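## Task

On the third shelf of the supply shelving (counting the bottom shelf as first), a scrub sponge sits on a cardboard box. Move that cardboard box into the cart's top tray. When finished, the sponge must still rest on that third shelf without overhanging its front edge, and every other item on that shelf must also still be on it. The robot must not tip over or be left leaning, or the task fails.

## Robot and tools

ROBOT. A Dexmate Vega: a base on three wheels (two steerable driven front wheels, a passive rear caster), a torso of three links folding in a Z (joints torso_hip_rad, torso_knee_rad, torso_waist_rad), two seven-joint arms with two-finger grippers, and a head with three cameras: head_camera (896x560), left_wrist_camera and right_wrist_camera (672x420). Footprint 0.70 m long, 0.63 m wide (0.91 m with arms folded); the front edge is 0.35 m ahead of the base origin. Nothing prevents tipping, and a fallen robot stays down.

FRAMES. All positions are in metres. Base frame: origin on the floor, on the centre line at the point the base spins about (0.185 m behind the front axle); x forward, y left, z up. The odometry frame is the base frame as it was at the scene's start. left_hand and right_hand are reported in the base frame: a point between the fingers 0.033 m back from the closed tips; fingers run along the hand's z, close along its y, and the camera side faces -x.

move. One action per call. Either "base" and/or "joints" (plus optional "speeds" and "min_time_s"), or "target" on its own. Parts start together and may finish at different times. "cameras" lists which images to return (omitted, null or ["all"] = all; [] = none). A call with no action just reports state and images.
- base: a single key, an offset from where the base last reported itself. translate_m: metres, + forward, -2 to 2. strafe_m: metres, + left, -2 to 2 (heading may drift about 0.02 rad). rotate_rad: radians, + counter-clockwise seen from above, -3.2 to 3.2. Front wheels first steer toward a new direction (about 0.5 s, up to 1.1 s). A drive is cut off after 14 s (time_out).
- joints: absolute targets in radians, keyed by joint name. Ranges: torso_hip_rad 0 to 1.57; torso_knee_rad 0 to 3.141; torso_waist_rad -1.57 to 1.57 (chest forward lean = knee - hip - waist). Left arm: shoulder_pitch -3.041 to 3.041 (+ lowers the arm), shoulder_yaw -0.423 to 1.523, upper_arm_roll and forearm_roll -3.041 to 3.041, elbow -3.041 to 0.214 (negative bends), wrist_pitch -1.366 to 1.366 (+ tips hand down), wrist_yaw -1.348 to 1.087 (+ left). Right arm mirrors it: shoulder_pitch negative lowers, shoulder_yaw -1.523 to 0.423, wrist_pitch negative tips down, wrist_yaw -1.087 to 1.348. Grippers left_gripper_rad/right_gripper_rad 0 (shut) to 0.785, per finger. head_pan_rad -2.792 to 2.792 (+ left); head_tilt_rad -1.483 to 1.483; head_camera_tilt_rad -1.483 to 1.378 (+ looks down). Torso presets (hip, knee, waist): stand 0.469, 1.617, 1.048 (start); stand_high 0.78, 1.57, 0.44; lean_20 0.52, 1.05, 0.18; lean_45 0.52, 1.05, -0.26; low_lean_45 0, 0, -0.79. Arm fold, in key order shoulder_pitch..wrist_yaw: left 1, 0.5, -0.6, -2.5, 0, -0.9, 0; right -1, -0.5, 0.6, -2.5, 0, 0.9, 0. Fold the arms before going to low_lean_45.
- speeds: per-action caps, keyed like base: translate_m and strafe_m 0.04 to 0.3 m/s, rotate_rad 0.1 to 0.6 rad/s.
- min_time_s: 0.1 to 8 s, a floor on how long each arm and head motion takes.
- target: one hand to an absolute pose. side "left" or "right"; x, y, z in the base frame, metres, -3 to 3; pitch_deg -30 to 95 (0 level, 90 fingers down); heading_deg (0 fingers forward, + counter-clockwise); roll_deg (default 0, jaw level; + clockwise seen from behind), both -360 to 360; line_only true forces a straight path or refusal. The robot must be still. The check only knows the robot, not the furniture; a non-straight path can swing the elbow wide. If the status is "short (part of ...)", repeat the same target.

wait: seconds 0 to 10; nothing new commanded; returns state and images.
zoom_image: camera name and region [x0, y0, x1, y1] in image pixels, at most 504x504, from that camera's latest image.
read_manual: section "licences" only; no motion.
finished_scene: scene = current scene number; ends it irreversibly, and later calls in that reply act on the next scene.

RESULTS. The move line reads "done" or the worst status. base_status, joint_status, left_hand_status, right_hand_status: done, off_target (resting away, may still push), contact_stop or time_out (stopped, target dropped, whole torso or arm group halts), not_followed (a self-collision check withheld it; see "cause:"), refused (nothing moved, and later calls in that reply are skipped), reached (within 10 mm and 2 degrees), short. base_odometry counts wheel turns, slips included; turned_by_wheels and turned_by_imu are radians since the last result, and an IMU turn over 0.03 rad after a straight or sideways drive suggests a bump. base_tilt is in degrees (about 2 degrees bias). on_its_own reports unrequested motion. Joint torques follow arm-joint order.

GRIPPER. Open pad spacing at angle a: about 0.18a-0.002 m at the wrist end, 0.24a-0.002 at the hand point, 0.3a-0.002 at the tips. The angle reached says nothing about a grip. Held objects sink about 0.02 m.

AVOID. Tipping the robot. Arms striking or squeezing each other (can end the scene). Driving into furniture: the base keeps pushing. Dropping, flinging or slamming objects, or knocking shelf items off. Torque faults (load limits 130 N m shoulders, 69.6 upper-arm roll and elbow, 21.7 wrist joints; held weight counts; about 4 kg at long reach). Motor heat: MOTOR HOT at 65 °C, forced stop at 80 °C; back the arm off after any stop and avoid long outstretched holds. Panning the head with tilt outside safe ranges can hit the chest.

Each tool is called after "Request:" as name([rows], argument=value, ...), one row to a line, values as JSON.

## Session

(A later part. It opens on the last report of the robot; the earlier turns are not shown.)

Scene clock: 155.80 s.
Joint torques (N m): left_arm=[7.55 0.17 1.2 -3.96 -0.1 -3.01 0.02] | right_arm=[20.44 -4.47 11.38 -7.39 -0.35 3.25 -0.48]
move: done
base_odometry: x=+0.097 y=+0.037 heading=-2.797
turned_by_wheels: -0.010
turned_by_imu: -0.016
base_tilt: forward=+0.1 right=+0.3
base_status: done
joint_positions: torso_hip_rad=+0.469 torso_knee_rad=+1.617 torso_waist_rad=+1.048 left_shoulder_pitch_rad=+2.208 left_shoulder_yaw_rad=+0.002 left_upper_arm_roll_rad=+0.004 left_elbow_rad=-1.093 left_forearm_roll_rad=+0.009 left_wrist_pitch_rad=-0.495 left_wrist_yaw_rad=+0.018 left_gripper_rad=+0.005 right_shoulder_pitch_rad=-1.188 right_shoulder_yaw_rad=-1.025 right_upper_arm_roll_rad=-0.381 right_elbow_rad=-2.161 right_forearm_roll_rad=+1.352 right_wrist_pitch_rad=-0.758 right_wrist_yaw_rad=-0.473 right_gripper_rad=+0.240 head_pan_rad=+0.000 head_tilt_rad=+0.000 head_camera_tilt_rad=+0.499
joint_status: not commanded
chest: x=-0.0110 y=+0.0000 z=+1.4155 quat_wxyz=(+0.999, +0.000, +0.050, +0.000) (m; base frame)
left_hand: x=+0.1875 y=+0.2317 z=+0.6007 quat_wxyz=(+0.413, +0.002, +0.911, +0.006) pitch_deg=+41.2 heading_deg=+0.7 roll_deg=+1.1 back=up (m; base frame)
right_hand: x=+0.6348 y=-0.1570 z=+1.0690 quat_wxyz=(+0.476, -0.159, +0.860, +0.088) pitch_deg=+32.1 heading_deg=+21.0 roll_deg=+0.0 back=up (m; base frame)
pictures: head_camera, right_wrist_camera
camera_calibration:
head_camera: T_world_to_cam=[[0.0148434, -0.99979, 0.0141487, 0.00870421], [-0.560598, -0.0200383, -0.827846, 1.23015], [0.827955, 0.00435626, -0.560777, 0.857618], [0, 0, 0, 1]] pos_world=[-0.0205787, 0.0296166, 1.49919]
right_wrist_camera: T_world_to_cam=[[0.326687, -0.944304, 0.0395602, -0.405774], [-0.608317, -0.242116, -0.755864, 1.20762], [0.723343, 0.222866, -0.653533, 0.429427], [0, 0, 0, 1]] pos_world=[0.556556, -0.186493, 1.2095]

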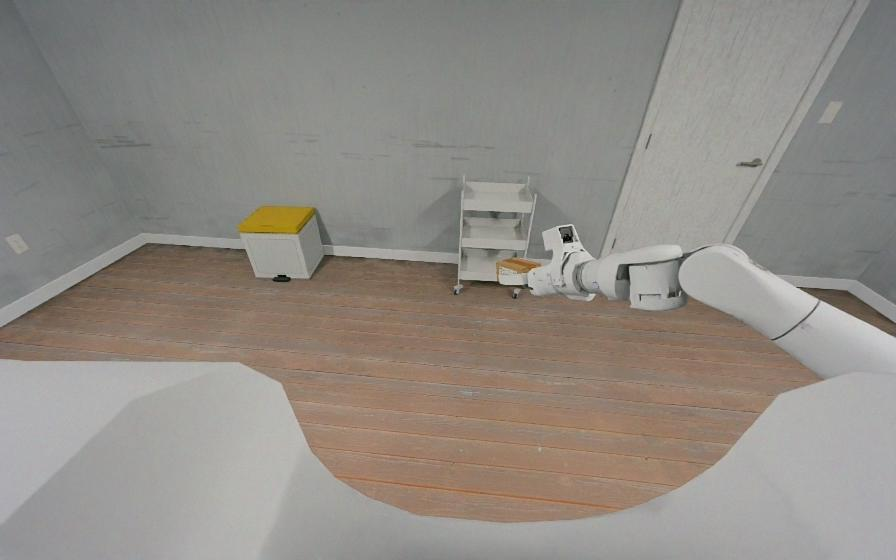

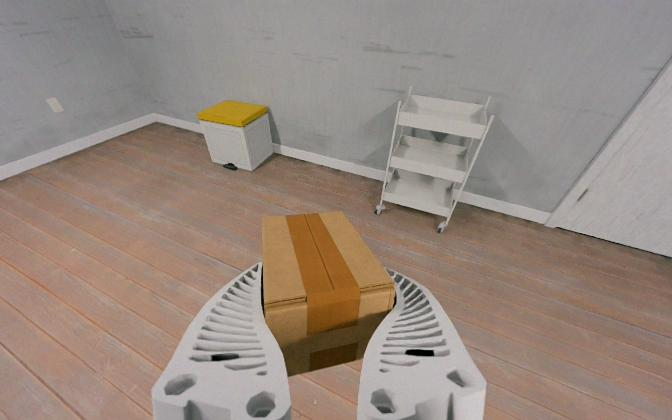

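Request:
move(base={"rotate_rad": -0.07}, cameras=[])

Request:
move(base={"translate_m": 1.2}, cameras=["head_camera","right_wrist_camera"])

Request:
move(target={"side":"right","x":0.635,"y":-0.157,"z":0.9,"pitch_deg":32,"heading_deg":21,"line_only":true}, cameras=["head_camera","right_wrist_camera"])

Scene clock: 158.57 s.
Joint torques (N m): left_arm=[7.79 0.27 1.09 -3.57 -0.15 -2.49 0.15] | right_arm=[20.1 -5.68 11.4 -8.42 -0.38 3.11 -0.08]
move: done
base_odometry: x=+0.098 y=+0.038 heading=-2.867
turned_by_wheels: -0.070
turned_by_imu: -0.067
base_tilt: forward=+0.1 right=+0.4
base_status: done
joint_positions: torso_hip_rad=+0.469 torso_knee_rad=+1.617 torso_waist_rad=+1.048 left_shoulder_pitch_rad=+2.208 left_shoulder_yaw_rad=+0.002 left_upper_arm_roll_rad=+0.004 left_elbow_rad=-1.093 left_forearm_roll_rad=+0.009 left_wrist_pitch_rad=-0.495 left_wrist_yaw_rad=+0.018 left_gripper_rad=+0.005 right_shoulder_pitch_rad=-1.188 right_shoulder_yaw_rad=-1.025 right_upper_arm_roll_rad=-0.381 right_elbow_rad=-2.161 right_forearm_roll_rad=+1.352 right_wrist_pitch_rad=-0.758 right_wrist_yaw_rad=-0.473 right_gripper_rad=+0.240 head_pan_rad=+0.000 head_tilt_rad=+0.000 head_camera_tilt_rad=+0.499
joint_status: not commanded
chest: x=-0.0110 y=+0.0000 z=+1.4155 quat_wxyz=(+0.999, +0.000, +0.050, +0.000) (m; base frame)
left_hand: x=+0.1875 y=+0.2317 z=+0.6007 quat_wxyz=(+0.413, +0.002, +0.911, +0.006) pitch_deg=+41.2 heading_deg=+0.7 roll_deg=+1.1 back=up (m; base frame)
right_hand: x=+0.6348 y=-0.1570 z=+1.0690 quat_wxyz=(+0.476, -0.159, +0.860, +0.088) pitch_deg=+32.1 heading_deg=+21.0 roll_deg=+0.0 back=up (m; base frame)
pictures: none
No camera images: "cameras" was empty.

Scene clock: 164.43 s.
Joint torques (N m): left_arm=[9 -0.22 1.1 -3.96 -0.02 -2.34 0] | right_arm=[20.73 -3.53 11.79 -8.56 -0.55 3.26 -0.23]
move: done
base_odometry: x=-1.058 y=-0.287 heading=-2.866
turned_by_wheels: +0.001
turned_by_imu: -0.003
base_tilt: forward=+0.2 right=+0.3
base_status: done
joint_positions: torso_hip_rad=+0.469 torso_knee_rad=+1.617 torso_waist_rad=+1.048 left_shoulder_pitch_rad=+2.208 left_shoulder_yaw_rad=+0.002 left_upper_arm_roll_rad=+0.004 left_elbow_rad=-1.093 left_forearm_roll_rad=+0.009 left_wrist_pitch_rad=-0.495 left_wrist_yaw_rad=+0.018 left_gripper_rad=+0.005 right_shoulder_pitch_rad=-1.188 right_shoulder_yaw_rad=-1.025 right_upper_arm_roll_rad=-0.381 right_elbow_rad=-2.161 right_forearm_roll_rad=+1.352 right_wrist_pitch_rad=-0.758 right_wrist_yaw_rad=-0.473 right_gripper_rad=+0.240 head_pan_rad=+0.000 head_tilt_rad=+0.000 head_camera_tilt_rad=+0.499
joint_status: not commanded
chest: x=-0.0110 y=+0.0000 z=+1.4155 quat_wxyz=(+0.999, +0.000, +0.050, +0.000) (m; base frame)
left_hand: x=+0.1875 y=+0.2317 z=+0.6007 quat_wxyz=(+0.413, +0.002, +0.911, +0.006) pitch_deg=+41.2 heading_deg=+0.7 roll_deg=+1.1 back=up (m; base frame)
right_hand: x=+0.6348 y=-0.1570 z=+1.0689 quat_wxyz=(+0.476, -0.159, +0.860, +0.088) pitch_deg=+32.1 heading_deg=+21.0 roll_deg=+0.0 back=up (m; base frame)
pictures: head_camera, right_wrist_camera
camera_calibration:
head_camera: T_world_to_cam=[[0.0148443, -0.99979, 0.0141457, 0.00870737], [-0.560713, -0.0200369, -0.827768, 1.23009], [0.827877, 0.00435598, -0.560892, 0.857707], [0, 0, 0, 1]] pos_world=[-0.0204793, 0.0296166, 1.49919]
right_wrist_camera: T_world_to_cam=[[0.326673, -0.94431, 0.0395357, -0.405738], [-0.608382, -0.242106, -0.755815, 1.2076], [0.723295, 0.222851, -0.653591, 0.429521], [0, 0, 0, 1]] pos_world=[0.556556, -0.186493, 1.2095]

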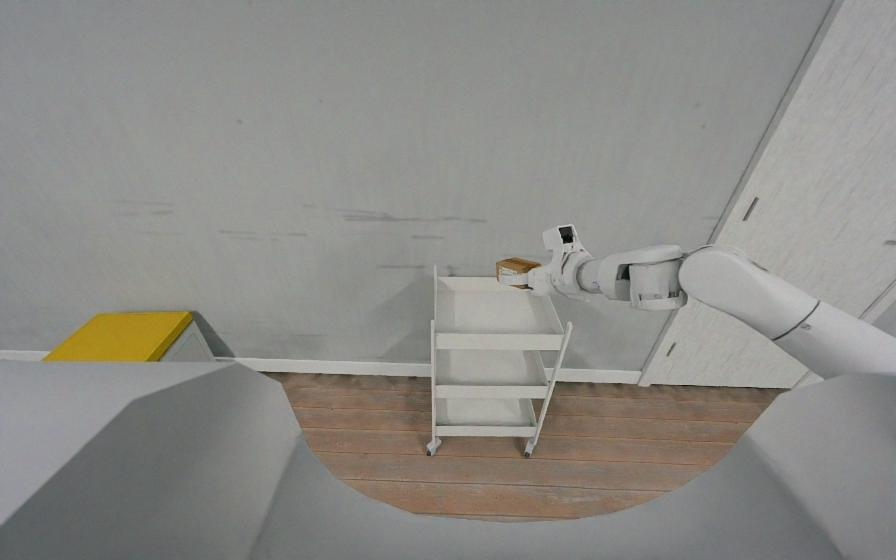

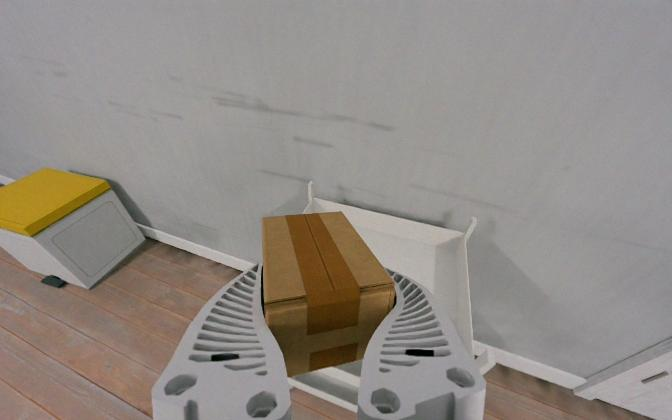

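Scene clock: 167.67 s.
Joint torques (N m): left_arm=[8.57 0.24 1.08 -3.71 -0.05 -2.94 0.09] | right_arm=[6.73 -3.99 4.75 -4.95 -0.52 2.46 0.44]
move: done
base_odometry: x=-1.058 y=-0.287 heading=-2.866
turned_by_wheels: +0.000
turned_by_imu: +0.001
base_tilt: forward=+0.1 right=+0.3
base_status: not commanded
joint_positions: torso_hip_rad=+0.469 torso_knee_rad=+1.617 torso_waist_rad=+1.048 left_shoulder_pitch_rad=+2.208 left_shoulder_yaw_rad=+0.002 left_upper_arm_roll_rad=+0.004 left_elbow_rad=-1.093 left_forearm_roll_rad=+0.009 left_wrist_pitch_rad=-0.495 left_wrist_yaw_rad=+0.018 left_gripper_rad=+0.005 right_shoulder_pitch_rad=-1.292 right_shoulder_yaw_rad=-0.875 right_upper_arm_roll_rad=-0.630 right_elbow_rad=-1.819 right_forearm_roll_rad=+0.938 right_wrist_pitch_rad=-0.406 right_wrist_yaw_rad=-0.247 right_gripper_rad=+0.240 head_pan_rad=+0.000 head_tilt_rad=+0.000 head_camera_tilt_rad=+0.499
joint_status: not commanded
chest: x=-0.0110 y=+0.0000 z=+1.4155 quat_wxyz=(+0.999, +0.000, +0.050, +0.000) (m; base frame)
left_hand: x=+0.1875 y=+0.2317 z=+0.6007 quat_wxyz=(+0.413, +0.002, +0.911, +0.006) pitch_deg=+41.2 heading_deg=+0.7 roll_deg=+1.1 back=up (m; base frame)
right_hand: x=+0.6354 y=-0.1574 z=+0.9022 quat_wxyz=(+0.477, -0.159, +0.860, +0.088) pitch_deg=+32.0 heading_deg=+20.9 roll_deg=+0.0 back=up (m; base frame)
right_hand_status: reached (straight line, planned for 1.8 s): 2 mm and 0.1 deg off.
pictures: head_camera, right_wrist_camera
camera_calibration:
head_camera: T_world_to_cam=[[0.0148443, -0.99979, 0.0141457, 0.00870737], [-0.560713, -0.0200369, -0.827768, 1.23009], [0.827877, 0.00435598, -0.560892, 0.857707], [0, 0, 0, 1]] pos_world=[-0.0204793, 0.0296166, 1.49919]
right_wrist_camera: T_world_to_cam=[[0.325279, -0.9448, 0.039338, -0.398854], [-0.607664, -0.24072, -0.756835, 1.08257], [0.724527, 0.222278, -0.652421, 0.318313], [0, 0, 0, 1]] pos_world=[0.556954, -0.186993, 1.04269]

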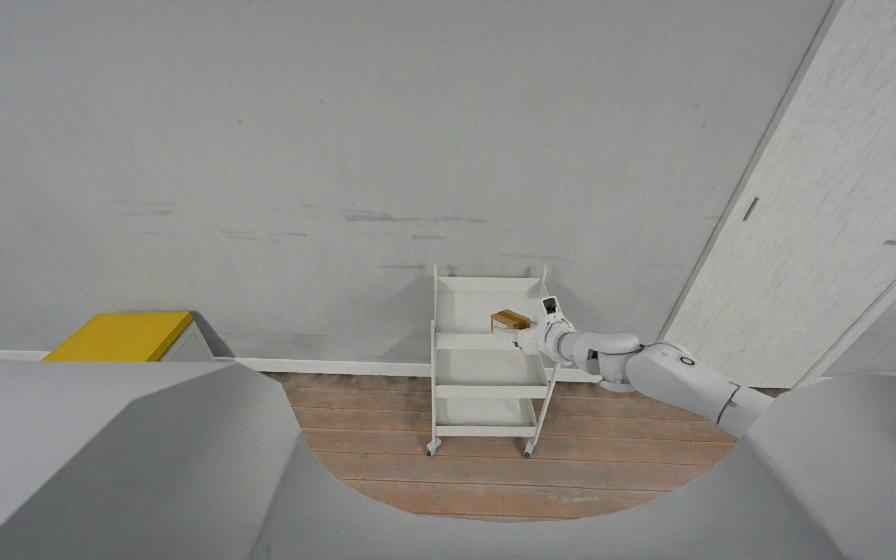

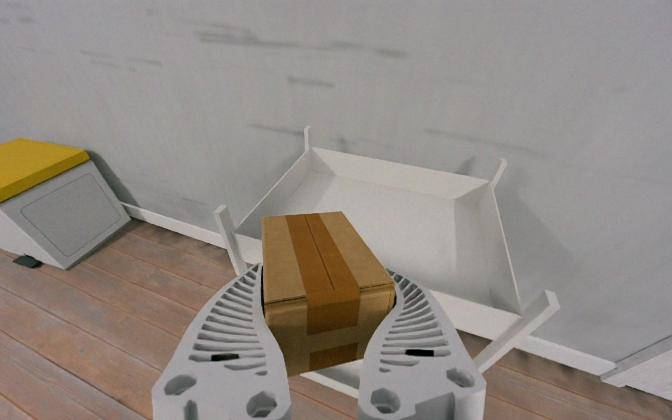

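Request:
move(base={"translate_m": 0.28}, cameras=[])

Request:
move(target={"side":"right","x":0.64,"y":-0.157,"z":0.76,"pitch_deg":32,"heading_deg":21,"line_only":true}, cameras=["head_camera","right_wrist_camera"])

Request:
zoom_image(camera="head_camera", region=[400, 280, 620, 460])

Scene clock: 170.80 s.
Joint torques (N m): left_arm=[8.57 -0.33 1.01 -4.7 -0.17 -2.94 0.2] | right_arm=[7.8 -4.71 5.59 -4.79 -0.68 4 0.43]
move: done
base_odometry: x=-1.327 y=-0.362 heading=-2.865
turned_by_wheels: +0.001
turned_by_imu: +0.000
base_tilt: forward=+0.1 right=+0.3
base_status: done
joint_positions: torso_hip_rad=+0.469 torso_knee_rad=+1.617 torso_waist_rad=+1.048 left_shoulder_pitch_rad=+2.208 left_shoulder_yaw_rad=+0.002 left_upper_arm_roll_rad=+0.004 left_elbow_rad=-1.093 left_forearm_roll_rad=+0.009 left_wrist_pitch_rad=-0.495 left_wrist_yaw_rad=+0.018 left_gripper_rad=+0.005 right_shoulder_pitch_rad=-1.293 right_shoulder_yaw_rad=-0.873 right_upper_arm_roll_rad=-0.633 right_elbow_rad=-1.813 right_forearm_roll_rad=+0.933 right_wrist_pitch_rad=-0.401 right_wrist_yaw_rad=-0.244 right_gripper_rad=+0.240 head_pan_rad=+0.000 head_tilt_rad=+0.000 head_camera_tilt_rad=+0.499
joint_status: not commanded
chest: x=-0.0109 y=+0.0000 z=+1.4155 quat_wxyz=(+0.999, +0.000, +0.050, +0.000) (m; base frame)
left_hand: x=+0.1875 y=+0.2317 z=+0.6007 quat_wxyz=(+0.413, +0.002, +0.911, +0.006) pitch_deg=+41.2 heading_deg=+0.7 roll_deg=+1.1 back=up (m; base frame)
right_hand: x=+0.6350 y=-0.1571 z=+0.8999 quat_wxyz=(+0.477, -0.159, +0.860, +0.088) pitch_deg=+32.0 heading_deg=+21.0 roll_deg=+0.0 back=up (m; base frame)
pictures: none
No camera images: "cameras" was empty.

Scene clock: 174.67 s.
Joint torques (N m): left_arm=[7.56 0.63 1.06 -4.33 0.01 -2.98 0.09] | right_arm=[22.03 -2.5 2.83 -4.86 -0.25 3.21 0.38]
move: done
base_odometry: x=-1.327 y=-0.362 heading=-2.865
turned_by_wheels: +0.000
turned_by_imu: +0.001
base_tilt: forward=+0.2 right=+0.4
base_status: not commanded
joint_positions: torso_hip_rad=+0.469 torso_knee_rad=+1.617 torso_waist_rad=+1.048 left_shoulder_pitch_rad=+2.208 left_shoulder_yaw_rad=+0.002 left_upper_arm_roll_rad=+0.004 left_elbow_rad=-1.093 left_forearm_roll_rad=+0.009 left_wrist_pitch_rad=-0.495 left_wrist_yaw_rad=+0.018 left_gripper_rad=+0.005 right_shoulder_pitch_rad=-1.221 right_shoulder_yaw_rad=-0.586 right_upper_arm_roll_rad=-0.798 right_elbow_rad=-1.182 right_forearm_roll_rad=+0.712 right_wrist_pitch_rad=-0.034 right_wrist_yaw_rad=-0.035 right_gripper_rad=+0.240 head_pan_rad=+0.000 head_tilt_rad=+0.000 head_camera_tilt_rad=+0.499
joint_status: not commanded
chest: x=-0.0109 y=+0.0000 z=+1.4155 quat_wxyz=(+0.999, +0.000, +0.050, +0.000) (m; base frame)
left_hand: x=+0.1875 y=+0.2317 z=+0.6007 quat_wxyz=(+0.413, +0.002, +0.911, +0.006) pitch_deg=+41.2 heading_deg=+0.7 roll_deg=+1.1 back=up (m; base frame)
right_hand: x=+0.6397 y=-0.1573 z=+0.7606 quat_wxyz=(+0.476, -0.159, +0.860, +0.088) pitch_deg=+32.0 heading_deg=+21.0 roll_deg=+0.0 back=up (m; base frame)
right_hand_status: reached (straight line, planned for 2.3 s): 1 mm and 0.1 deg off.
pictures: head_camera, right_wrist_camera
camera_calibration:
head_camera: T_world_to_cam=[[0.0148465, -0.99979, 0.0141449, 0.00870713], [-0.560781, -0.0200379, -0.827722, 1.23007], [0.827831, 0.0043566, -0.56096, 0.857725], [0, 0, 0, 1]] pos_world=[-0.0203797, 0.0296166, 1.49919]
right_wrist_camera: T_world_to_cam=[[0.325887, -0.944579, 0.0395888, -0.395049], [-0.607825, -0.24141, -0.756485, 0.977701], [0.724117, 0.222466, -0.652812, 0.223248], [0, 0, 0, 1]] pos_world=[0.561355, -0.186793, 0.900995]

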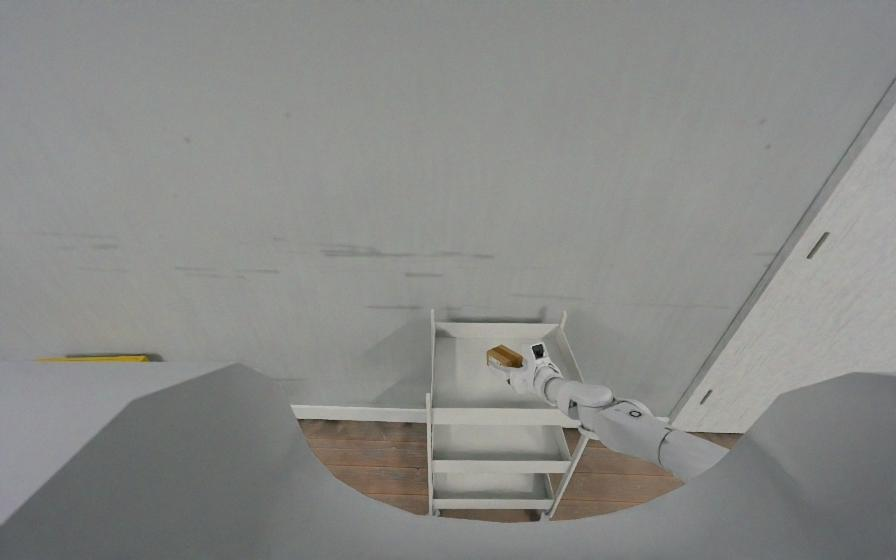

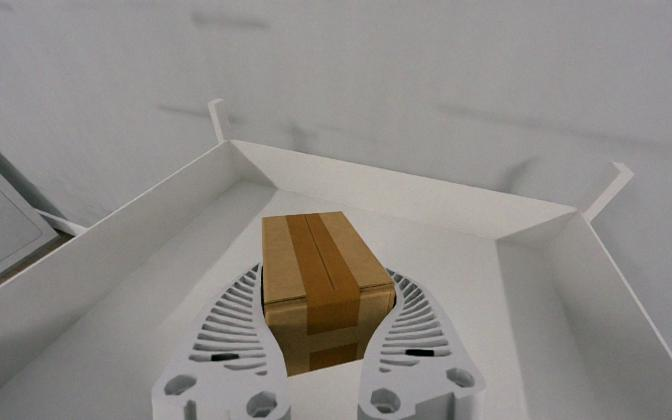

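Scaled by 2.291 from the camera's 896x560 image, which has a finer 960x600 frame.

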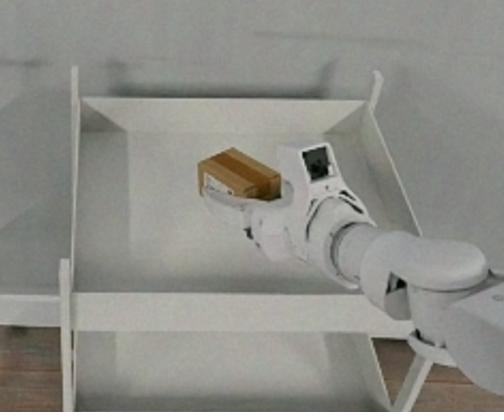

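Request:
move(target={"side":"right","x":0.64,"y":-0.157,"z":0.70,"pitch_deg":32,"heading_deg":21,"line_only":true}, cameras=["head_camera","right_wrist_camera"])

Request:
zoom_image(camera="head_camera", region=[450, 310, 600, 440])

Scene clock: 179.10 s.
Joint torques (N m): left_arm=[7.56 1.05 1.25 -3.49 -0.1 -2.69 0.29] | right_arm=[21.84 -1.26 0.17 -3.23 0.07 2.97 0.29]
move: done
base_odometry: x=-1.327 y=-0.362 heading=-2.865
turned_by_wheels: +0.000
turned_by_imu: +0.001
base_tilt: forward=+0.2 right=+0.3
base_status: not commanded
joint_positions: torso_hip_rad=+0.469 torso_knee_rad=+1.617 torso_waist_rad=+1.048 left_shoulder_pitch_rad=+2.208 left_shoulder_yaw_rad=+0.002 left_upper_arm_roll_rad=+0.004 left_elbow_rad=-1.093 left_forearm_roll_rad=+0.009 left_wrist_pitch_rad=-0.495 left_wrist_yaw_rad=+0.018 left_gripper_rad=+0.005 right_shoulder_pitch_rad=-1.077 right_shoulder_yaw_rad=-0.297 right_upper_arm_roll_rad=-0.845 right_elbow_rad=-0.513 right_forearm_roll_rad=+0.650 right_wrist_pitch_rad=+0.289 right_wrist_yaw_rad=+0.154 right_gripper_rad=+0.240 head_pan_rad=+0.000 head_tilt_rad=+0.000 head_camera_tilt_rad=+0.499
joint_status: not commanded
chest: x=-0.0109 y=+0.0000 z=+1.4155 quat_wxyz=(+0.999, +0.000, +0.050, +0.000) (m; base frame)
left_hand: x=+0.1875 y=+0.2317 z=+0.6007 quat_wxyz=(+0.413, +0.002, +0.911, +0.006) pitch_deg=+41.2 heading_deg=+0.7 roll_deg=+1.1 back=up (m; base frame)
right_hand: x=+0.6399 y=-0.1573 z=+0.7000 quat_wxyz=(+0.477, -0.159, +0.860, +0.088) pitch_deg=+32.0 heading_deg=+21.0 roll_deg=+0.0 back=up (m; base frame)
right_hand_status: reached (straight line, planned for 2.4 s): 0 mm and 0.1 deg off.
pictures: head_camera, right_wrist_camera
camera_calibration:
head_camera: T_world_to_cam=[[0.0148465, -0.99979, 0.0141449, 0.00870713], [-0.560781, -0.0200379, -0.827722, 1.23007], [0.827831, 0.0043566, -0.56096, 0.857725], [0, 0, 0, 1]] pos_world=[-0.0203797, 0.0296166, 1.49919]
right_wrist_camera: T_world_to_cam=[[0.325755, -0.944627, 0.0395348, -0.392666], [-0.607671, -0.241224, -0.756668, 0.931996], [0.724306, 0.222464, -0.652602, 0.183356], [0, 0, 0, 1]] pos_world=[0.561454, -0.186893, 0.840394]

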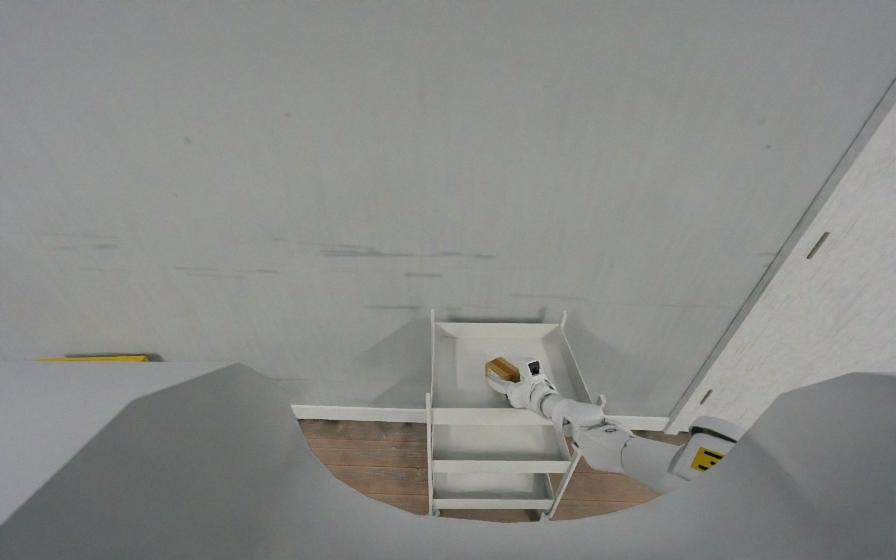

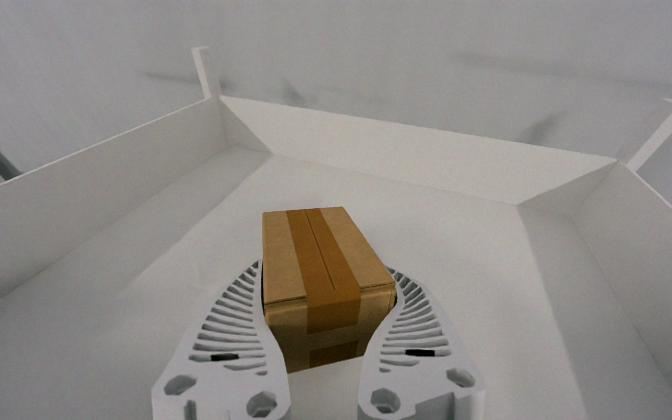

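Scaled by 3.360 from the camera's 896x560 image, which has a finer 960x600 frame.

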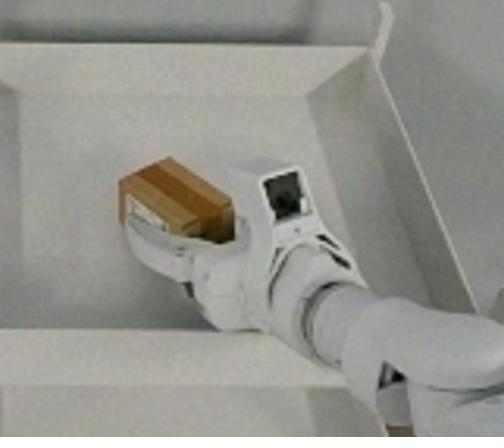

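Request:
move(target={"side":"right","x":0.64,"y":-0.157,"z":0.685,"pitch_deg":32,"heading_deg":21,"line_only":true}, cameras=["right_wrist_camera"])

Scene clock: 179.73 s.
Joint torques (N m): left_arm=[8.22 -0.32 1.33 -3.2 -0.09 -2.57 0.16] | right_arm=[20.05 1.05 -0.77 -3.21 -0.03 2.44 0.28]
move: refused
base_odometry: x=-1.327 y=-0.362 heading=-2.865
turned_by_wheels: +0.000
turned_by_imu: +0.000
base_tilt: forward=+0.1 right=+0.3
base_status: not commanded
joint_positions: torso_hip_rad=+0.469 torso_knee_rad=+1.617 torso_waist_rad=+1.048 left_shoulder_pitch_rad=+2.208 left_shoulder_yaw_rad=+0.002 left_upper_arm_roll_rad=+0.004 left_elbow_rad=-1.093 left_forearm_roll_rad=+0.009 left_wrist_pitch_rad=-0.495 left_wrist_yaw_rad=+0.018 left_gripper_rad=+0.005 right_shoulder_pitch_rad=-1.076 right_shoulder_yaw_rad=-0.295 right_upper_arm_roll_rad=-0.845 right_elbow_rad=-0.509 right_forearm_roll_rad=+0.650 right_wrist_pitch_rad=+0.290 right_wrist_yaw_rad=+0.155 right_gripper_rad=+0.240 head_pan_rad=+0.000 head_tilt_rad=+0.000 head_camera_tilt_rad=+0.499
joint_status: not commanded
chest: x=-0.0109 y=+0.0000 z=+1.4155 quat_wxyz=(+0.999, +0.000, +0.050, +0.000) (m; base frame)
left_hand: x=+0.1875 y=+0.2317 z=+0.6007 quat_wxyz=(+0.413, +0.002, +0.911, +0.006) pitch_deg=+41.2 heading_deg=+0.7 roll_deg=+1.1 back=up (m; base frame)
right_hand: x=+0.6398 y=-0.1573 z=+0.6998 quat_wxyz=(+0.476, -0.159, +0.860, +0.088) pitch_deg=+32.0 heading_deg=+21.0 roll_deg=+0.0 back=up (m; base frame)
right_hand_status: refused: no posture of the arm gets there (right_forearm_roll_rad at its limit): the closest leaves the hand 1.1 cm and 1 deg from the pose. Nothing moved.
pictures: right_wrist_camera
camera_calibration:
right_wrist_camera: T_world_to_cam=[[0.32602, -0.94453, 0.0396735, -0.392778], [-0.607603, -0.241505, -0.756633, 0.931688], [0.724244, 0.222572, -0.652635, 0.183357], [0, 0, 0, 1]] pos_world=[0.561355, -0.186793, 0.840195]

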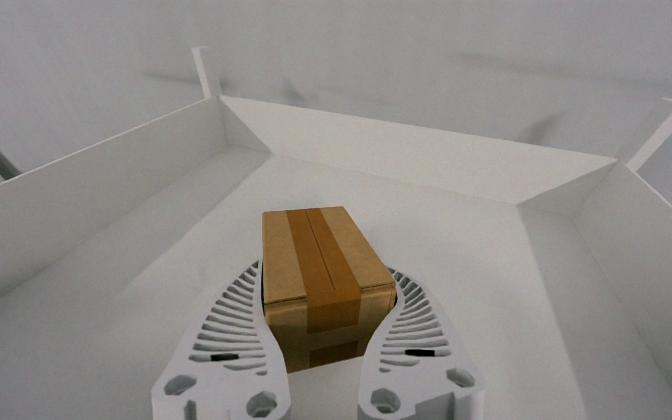

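Request:
move(joints={"torso_hip_rad": 0.43, "torso_knee_rad": 1.578}, cameras=["right_wrist_camera"])

Request:
move(joints={"torso_hip_rad": 0.39, "torso_knee_rad": 1.538}, cameras=["right_wrist_camera"])

Scene clock: 181.30 s.
Joint torques (N m): left_arm=[8.31 -0.28 1.1 -3.54 -0.05 -2.52 0.22] | right_arm=[20.69 0.01 0.12 -0.54 0.18 1.47 0.01]
move: done
base_odometry: x=-1.327 y=-0.362 heading=-2.865
turned_by_wheels: +0.000
turned_by_imu: +0.000
base_tilt: forward=+0.2 right=+0.3
base_status: not commanded
joint_positions: torso_hip_rad=+0.430 torso_knee_rad=+1.578 torso_waist_rad=+1.048 left_shoulder_pitch_rad=+2.208 left_shoulder_yaw_rad=+0.002 left_upper_arm_roll_rad=+0.004 left_elbow_rad=-1.093 left_forearm_roll_rad=+0.009 left_wrist_pitch_rad=-0.495 left_wrist_yaw_rad=+0.018 left_gripper_rad=+0.005 right_shoulder_pitch_rad=-1.076 right_shoulder_yaw_rad=-0.295 right_upper_arm_roll_rad=-0.845 right_elbow_rad=-0.508 right_forearm_roll_rad=+0.650 right_wrist_pitch_rad=+0.292 right_wrist_yaw_rad=+0.156 right_gripper_rad=+0.240 head_pan_rad=+0.000 head_tilt_rad=+0.000 head_camera_tilt_rad=+0.499
joint_status: all done
chest: x=-0.0017 y=+0.0000 z=+1.4030 quat_wxyz=(+0.999, +0.000, +0.050, +0.000) (m; base frame)
left_hand: x=+0.1970 y=+0.2317 z=+0.5883 quat_wxyz=(+0.413, +0.002, +0.911, +0.006) pitch_deg=+41.2 heading_deg=+0.7 roll_deg=+1.1 back=up (m; base frame)
right_hand: x=+0.6493 y=-0.1571 z=+0.6877 quat_wxyz=(+0.477, -0.159, +0.860, +0.088) pitch_deg=+32.0 heading_deg=+21.0 roll_deg=+0.0 back=up (m; base frame)
pictures: right_wrist_camera
camera_calibration:
right_wrist_camera: T_world_to_cam=[[0.326331, -0.944416, 0.0398286, -0.395491], [-0.606777, -0.2416, -0.757265, 0.928387], [0.724796, 0.222952, -0.651892, 0.167676], [0, 0, 0, 1]] pos_world=[0.570854, -0.186594, 0.828094]

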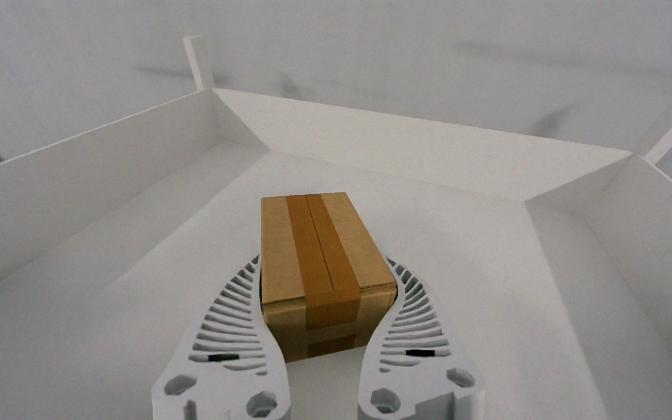

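Scene clock: 191.97 s.
Joint torques (N m): left_arm=[7.9 0.53 1.34 -5.24 -0.13 -2.91 0.1] | right_arm=[-3.73 -23.39 2.78 24.93 -0.14 -10.26 -7.11]
move: done
TORQUE FAULT: right_wrist_pitch_rad reached its load limit. The right arm stopped for 10 seconds, dropped its targets and accepts commands again: back off and push less far. Before the stop ended, the hold on right_wrist_pitch_rad was turned back by 1.0 degrees, the way its load pushed it. The stop added 9.3 s to the call and to motion_time.
base_odometry: x=-1.327 y=-0.362 heading=-2.866
turned_by_wheels: -0.001
turned_by_imu: +0.001
base_tilt: forward=+0.1 right=+0.2
base_status: not commanded
joint_positions: torso_hip_rad=+0.391 torso_knee_rad=+1.537 torso_waist_rad=+1.049 left_shoulder_pitch_rad=+2.208 left_shoulder_yaw_rad=+0.002 left_upper_arm_roll_rad=+0.004 left_elbow_rad=-1.093 left_forearm_roll_rad=+0.009 left_wrist_pitch_rad=-0.495 left_wrist_yaw_rad=+0.018 left_gripper_rad=+0.005 right_shoulder_pitch_rad=-1.074 right_shoulder_yaw_rad=-0.293 right_upper_arm_roll_rad=-0.845 right_elbow_rad=-0.513 right_forearm_roll_rad=+0.650 right_wrist_pitch_rad=+0.314 right_wrist_yaw_rad=+0.160 right_gripper_rad=+0.240 head_pan_rad=+0.000 head_tilt_rad=+0.000 head_camera_tilt_rad=+0.499
joint_status: all done
chest: x=+0.0052 y=+0.0000 z=+1.3899 quat_wxyz=(+0.999, +0.000, +0.048, +0.000) (m; base frame)
left_hand: x=+0.2064 y=+0.2317 z=+0.5758 quat_wxyz=(+0.414, +0.002, +0.910, +0.006) pitch_deg=+41.0 heading_deg=+0.7 roll_deg=+1.0 back=up (m; base frame)
right_hand: x=+0.6646 y=-0.1497 z=+0.6876 quat_wxyz=(+0.490, -0.161, +0.852, +0.093) pitch_deg=+30.2 heading_deg=+21.5 roll_deg=+0.1 back=up (m; base frame)
pictures: right_wrist_camera
camera_calibration:
right_wrist_camera: T_world_to_cam=[[0.333092, -0.942148, 0.0375148, -0.396037], [-0.582868, -0.237019, -0.77723, 0.937791], [0.741157, 0.237023, -0.628097, 0.12979], [0, 0, 0, 1]] pos_world=[0.582331, -0.181614, 0.825258]

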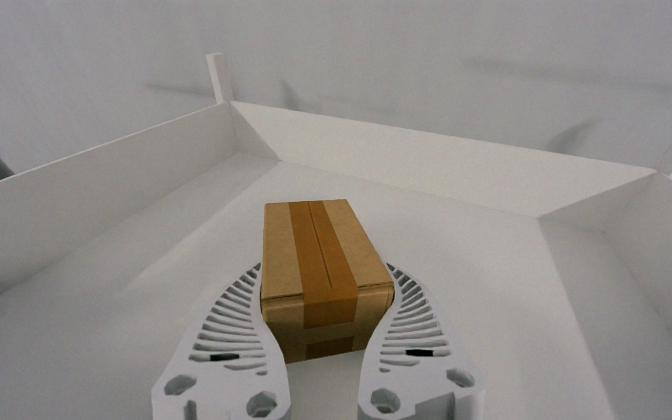

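Request:
move(joints={"torso_hip_rad": 0.44, "torso_knee_rad": 1.588, "torso_waist_rad": 1.048}, cameras=["head_camera","right_wrist_camera"])

Request:
zoom_image(camera="head_camera", region=[450, 310, 600, 440])

Scene clock: 193.60 s.
Joint torques (N m): left_arm=[7.75 -0.18 1.02 -4.16 -0.01 -2.26 0.23] | right_arm=[9.47 -2.58 3.15 -3.21 0.56 3.46 -0.3]
move: done
base_odometry: x=-1.327 y=-0.362 heading=-2.866
turned_by_wheels: +0.000
turned_by_imu: +0.001
base_tilt: forward=+0.1 right=+0.3
base_status: not commanded
joint_positions: torso_hip_rad=+0.440 torso_knee_rad=+1.588 torso_waist_rad=+1.048 left_shoulder_pitch_rad=+2.208 left_shoulder_yaw_rad=+0.002 left_upper_arm_roll_rad=+0.004 left_elbow_rad=-1.093 left_forearm_roll_rad=+0.009 left_wrist_pitch_rad=-0.495 left_wrist_yaw_rad=+0.018 left_gripper_rad=+0.005 right_shoulder_pitch_rad=-1.075 right_shoulder_yaw_rad=-0.294 right_upper_arm_roll_rad=-0.845 right_elbow_rad=-0.510 right_forearm_roll_rad=+0.650 right_wrist_pitch_rad=+0.313 right_wrist_yaw_rad=+0.158 right_gripper_rad=+0.240 head_pan_rad=+0.000 head_tilt_rad=+0.000 head_camera_tilt_rad=+0.499
joint_status: all done
chest: x=-0.0039 y=+0.0000 z=+1.4062 quat_wxyz=(+0.999, +0.000, +0.050, +0.000) (m; base frame)
left_hand: x=+0.1947 y=+0.2317 z=+0.5914 quat_wxyz=(+0.413, +0.002, +0.911, +0.006) pitch_deg=+41.2 heading_deg=+0.7 roll_deg=+1.1 back=up (m; base frame)
right_hand: x=+0.6524 y=-0.1526 z=+0.7000 quat_wxyz=(+0.487, -0.160, +0.854, +0.091) pitch_deg=+30.6 heading_deg=+21.3 roll_deg=+0.0 back=up (m; base frame)
pictures: head_camera, right_wrist_camera
camera_calibration:
head_camera: T_world_to_cam=[[0.0148443, -0.99979, 0.0141456, 0.00873358], [-0.560713, -0.0200369, -0.827768, 1.22637], [0.827877, 0.00435598, -0.560892, 0.846613], [0, 0, 0, 1]] pos_world=[-0.0133793, 0.0296166, 1.48989]
right_wrist_camera: T_world_to_cam=[[0.330091, -0.943131, 0.0393002, -0.394631], [-0.588141, -0.238055, -0.772929, 0.939919], [0.738329, 0.232023, -0.633274, 0.152014], [0, 0, 0, 1]] pos_world=[0.570834, -0.183707, 0.838266]

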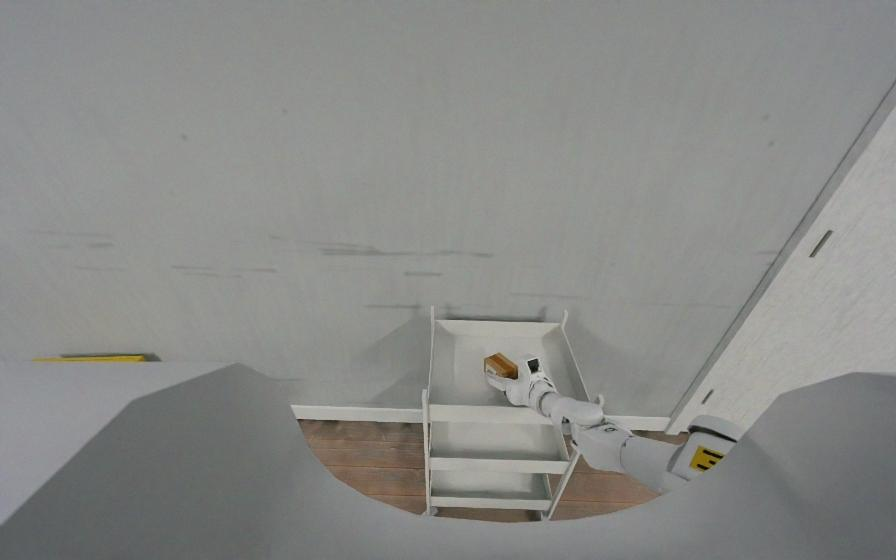

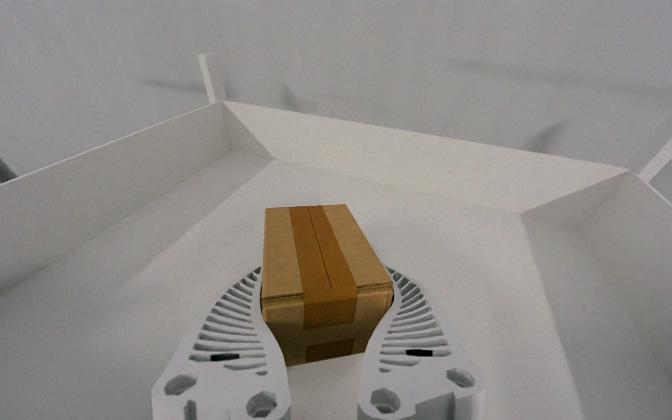

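Scaled by 3.360 from the camera's 896x560 image, which has a finer 960x600 frame.

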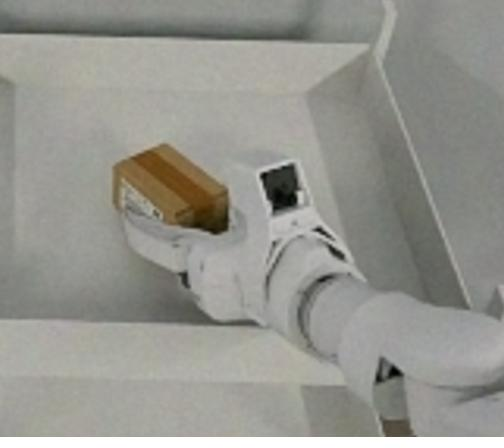

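Request:
move(joints={"torso_hip_rad": 0.42, "torso_knee_rad": 1.568}, cameras=["right_wrist_camera"])

Request:
move(joints={"right_gripper_rad": 0.6}, cameras=["right_wrist_camera"])

Scene clock: 194.77 s.
Joint torques (N m): left_arm=[8.14 -0.54 1.14 -3.96 -0.06 -2.88 0.05] | right_arm=[9.03 -2.87 2.91 -2.68 0.33 3.34 -0.28]
move: done
base_odometry: x=-1.327 y=-0.362 heading=-2.866
turned_by_wheels: +0.000
turned_by_imu: +0.000
base_tilt: forward=+0.2 right=+0.3
base_status: not commanded
joint_positions: torso_hip_rad=+0.420 torso_knee_rad=+1.568 torso_waist_rad=+1.048 left_shoulder_pitch_rad=+2.208 left_shoulder_yaw_rad=+0.002 left_upper_arm_roll_rad=+0.004 left_elbow_rad=-1.093 left_forearm_roll_rad=+0.009 left_wrist_pitch_rad=-0.495 left_wrist_yaw_rad=+0.018 left_gripper_rad=+0.005 right_shoulder_pitch_rad=-1.075 right_shoulder_yaw_rad=-0.294 right_upper_arm_roll_rad=-0.845 right_elbow_rad=-0.510 right_forearm_roll_rad=+0.650 right_wrist_pitch_rad=+0.313 right_wrist_yaw_rad=+0.158 right_gripper_rad=+0.240 head_pan_rad=+0.000 head_tilt_rad=+0.000 head_camera_tilt_rad=+0.499
joint_status: all done
chest: x=+0.0009 y=+0.0000 z=+1.3997 quat_wxyz=(+0.999, +0.000, +0.050, +0.000) (m; base frame)
left_hand: x=+0.1995 y=+0.2317 z=+0.5849 quat_wxyz=(+0.413, +0.002, +0.911, +0.006) pitch_deg=+41.2 heading_deg=+0.7 roll_deg=+1.1 back=up (m; base frame)
right_hand: x=+0.6572 y=-0.1526 z=+0.6937 quat_wxyz=(+0.487, -0.160, +0.854, +0.091) pitch_deg=+30.6 heading_deg=+21.3 roll_deg=+0.0 back=up (m; base frame)
pictures: right_wrist_camera
camera_calibration:
right_wrist_camera: T_world_to_cam=[[0.33014, -0.943112, 0.039333, -0.396016], [-0.587904, -0.238041, -0.773114, 0.937815], [0.738496, 0.232112, -0.633046, 0.144147], [0, 0, 0, 1]] pos_world=[0.575633, -0.183707, 0.831866]

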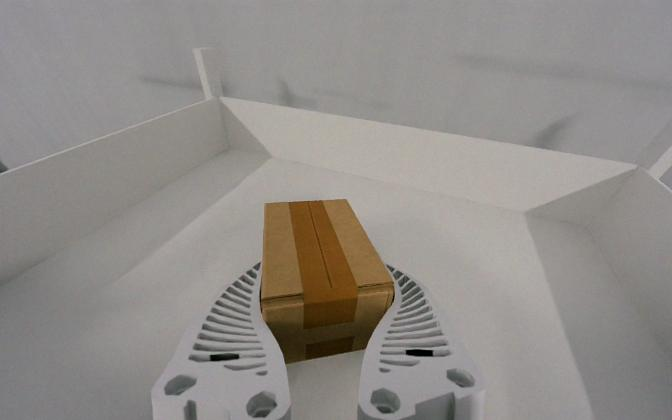

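Scene clock: 195.67 s.
Joint torques (N m): left_arm=[8.29 -0.24 1.09 -4.21 -0.09 -3.28 0.12] | right_arm=[10.04 -3.53 2.66 -2.94 0.44 3.66 -0.27]
move: done
base_odometry: x=-1.327 y=-0.362 heading=-2.866
turned_by_wheels: +0.000
turned_by_imu: +0.000
base_tilt: forward=+0.2 right=+0.3
base_status: not commanded
joint_positions: torso_hip_rad=+0.420 torso_knee_rad=+1.568 torso_waist_rad=+1.048 left_shoulder_pitch_rad=+2.208 left_shoulder_yaw_rad=+0.002 left_upper_arm_roll_rad=+0.004 left_elbow_rad=-1.093 left_forearm_roll_rad=+0.009 left_wrist_pitch_rad=-0.495 left_wrist_yaw_rad=+0.018 left_gripper_rad=+0.005 right_shoulder_pitch_rad=-1.075 right_shoulder_yaw_rad=-0.294 right_upper_arm_roll_rad=-0.845 right_elbow_rad=-0.510 right_forearm_roll_rad=+0.650 right_wrist_pitch_rad=+0.313 right_wrist_yaw_rad=+0.158 right_gripper_rad=+0.600 head_pan_rad=+0.000 head_tilt_rad=+0.000 head_camera_tilt_rad=+0.499
joint_status: all done
chest: x=+0.0009 y=+0.0000 z=+1.3997 quat_wxyz=(+0.999, +0.000, +0.050, +0.000) (m; base frame)
left_hand: x=+0.1995 y=+0.2317 z=+0.5849 quat_wxyz=(+0.413, +0.002, +0.911, +0.006) pitch_deg=+41.2 heading_deg=+0.7 roll_deg=+1.1 back=up (m; base frame)
right_hand: x=+0.6572 y=-0.1526 z=+0.6937 quat_wxyz=(+0.487, -0.160, +0.854, +0.091) pitch_deg=+30.6 heading_deg=+21.3 roll_deg=+0.0 back=up (m; base frame)
pictures: right_wrist_camera
camera_calibration:
right_wrist_camera: T_world_to_cam=[[0.33014, -0.943112, 0.039333, -0.396016], [-0.587904, -0.238041, -0.773114, 0.937815], [0.738496, 0.232112, -0.633046, 0.144147], [0, 0, 0, 1]] pos_world=[0.575633, -0.183707, 0.831866]

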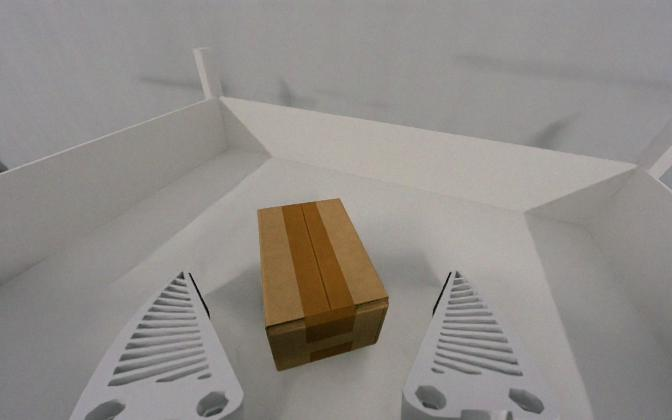

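Request:
move(joints={"torso_hip_rad": 0.57, "torso_knee_rad": 1.718}, cameras=[])

Request:
move(base={"translate_m": -0.3}, cameras=["head_camera"])

Request:
finished_scene(scene=1)

Scene clock: 197.80 s.
Joint torques (N m): left_arm=[6.98 0.97 1.12 -4.18 0 -3.09 0.06] | right_arm=[8.9 -1.72 3.56 -3.57 0.31 2.45 -0.37]
move: done
base_odometry: x=-1.327 y=-0.362 heading=-2.866
turned_by_wheels: +0.000
turned_by_imu: +0.001
base_tilt: forward=+0.1 right=+0.3
base_status: not commanded
joint_positions: torso_hip_rad=+0.570 torso_knee_rad=+1.718 torso_waist_rad=+1.048 left_shoulder_pitch_rad=+2.208 left_shoulder_yaw_rad=+0.002 left_upper_arm_roll_rad=+0.004 left_elbow_rad=-1.093 left_forearm_roll_rad=+0.009 left_wrist_pitch_rad=-0.495 left_wrist_yaw_rad=+0.018 left_gripper_rad=+0.005 right_shoulder_pitch_rad=-1.075 right_shoulder_yaw_rad=-0.294 right_upper_arm_roll_rad=-0.845 right_elbow_rad=-0.510 right_forearm_roll_rad=+0.650 right_wrist_pitch_rad=+0.313 right_wrist_yaw_rad=+0.158 right_gripper_rad=+0.600 head_pan_rad=+0.000 head_tilt_rad=+0.000 head_camera_tilt_rad=+0.499
joint_status: all done
chest: x=-0.0381 y=+0.0000 z=+1.4460 quat_wxyz=(+0.999, +0.000, +0.050, +0.000) (m; base frame)
left_hand: x=+0.1605 y=+0.2317 z=+0.6313 quat_wxyz=(+0.413, +0.002, +0.911, +0.006) pitch_deg=+41.2 heading_deg=+0.7 roll_deg=+1.1 back=up (m; base frame)
right_hand: x=+0.6183 y=-0.1526 z=+0.7400 quat_wxyz=(+0.487, -0.160, +0.854, +0.091) pitch_deg=+30.6 heading_deg=+21.3 roll_deg=+0.0 back=up (m; base frame)
pictures: none
No camera images: "cameras" was empty.

Scene clock: 200.63 s.
Joint torques (N m): left_arm=[7.16 -0.04 1.29 -3.92 -0.04 -2.87 0.22] | right_arm=[13.17 -3.56 3.68 -3.95 0.47 3.17 0.17]
move: done
base_odometry: x=-1.039 y=-0.281 heading=-2.864
turned_by_wheels: +0.001
turned_by_imu: +0.004
base_tilt: forward=+0.0 right=+0.3
base_status: done
joint_positions: torso_hip_rad=+0.570 torso_knee_rad=+1.718 torso_waist_rad=+1.048 left_shoulder_pitch_rad=+2.208 left_shoulder_yaw_rad=+0.002 left_upper_arm_roll_rad=+0.004 left_elbow_rad=-1.093 left_forearm_roll_rad=+0.009 left_wrist_pitch_rad=-0.495 left_wrist_yaw_rad=+0.018 left_gripper_rad=+0.005 right_shoulder_pitch_rad=-1.075 right_shoulder_yaw_rad=-0.294 right_upper_arm_roll_rad=-0.845 right_elbow_rad=-0.510 right_forearm_roll_rad=+0.650 right_wrist_pitch_rad=+0.313 right_wrist_yaw_rad=+0.158 right_gripper_rad=+0.600 head_pan_rad=+0.000 head_tilt_rad=+0.000 head_camera_tilt_rad=+0.499
joint_status: not commanded
chest: x=-0.0381 y=+0.0000 z=+1.4461 quat_wxyz=(+0.999, +0.000, +0.050, +0.000) (m; base frame)
left_hand: x=+0.1605 y=+0.2317 z=+0.6313 quat_wxyz=(+0.413, +0.002, +0.911, +0.006) pitch_deg=+41.2 heading_deg=+0.7 roll_deg=+1.1 back=up (m; base frame)
right_hand: x=+0.6181 y=-0.1527 z=+0.7399 quat_wxyz=(+0.487, -0.160, +0.854, +0.091) pitch_deg=+30.6 heading_deg=+21.3 roll_deg=+0.0 back=up (m; base frame)
pictures: head_camera
camera_calibration:
head_camera: T_world_to_cam=[[0.0148423, -0.99979, 0.0141472, 0.00867577], [-0.560598, -0.0200365, -0.827846, 1.24029], [0.827955, 0.00435624, -0.560777, 0.897216], [0, 0, 0, 1]] pos_world=[-0.0476787, 0.0296166, 1.52979]

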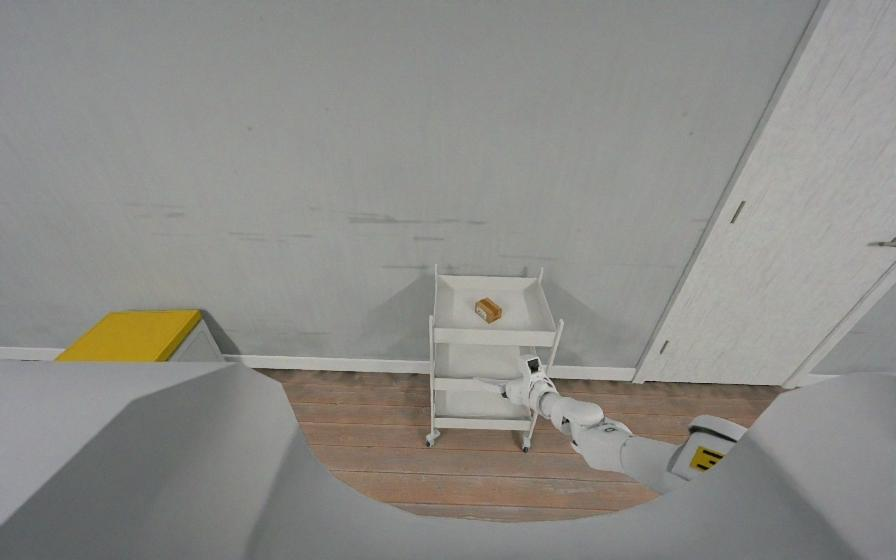

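The scene is finished: the task was done.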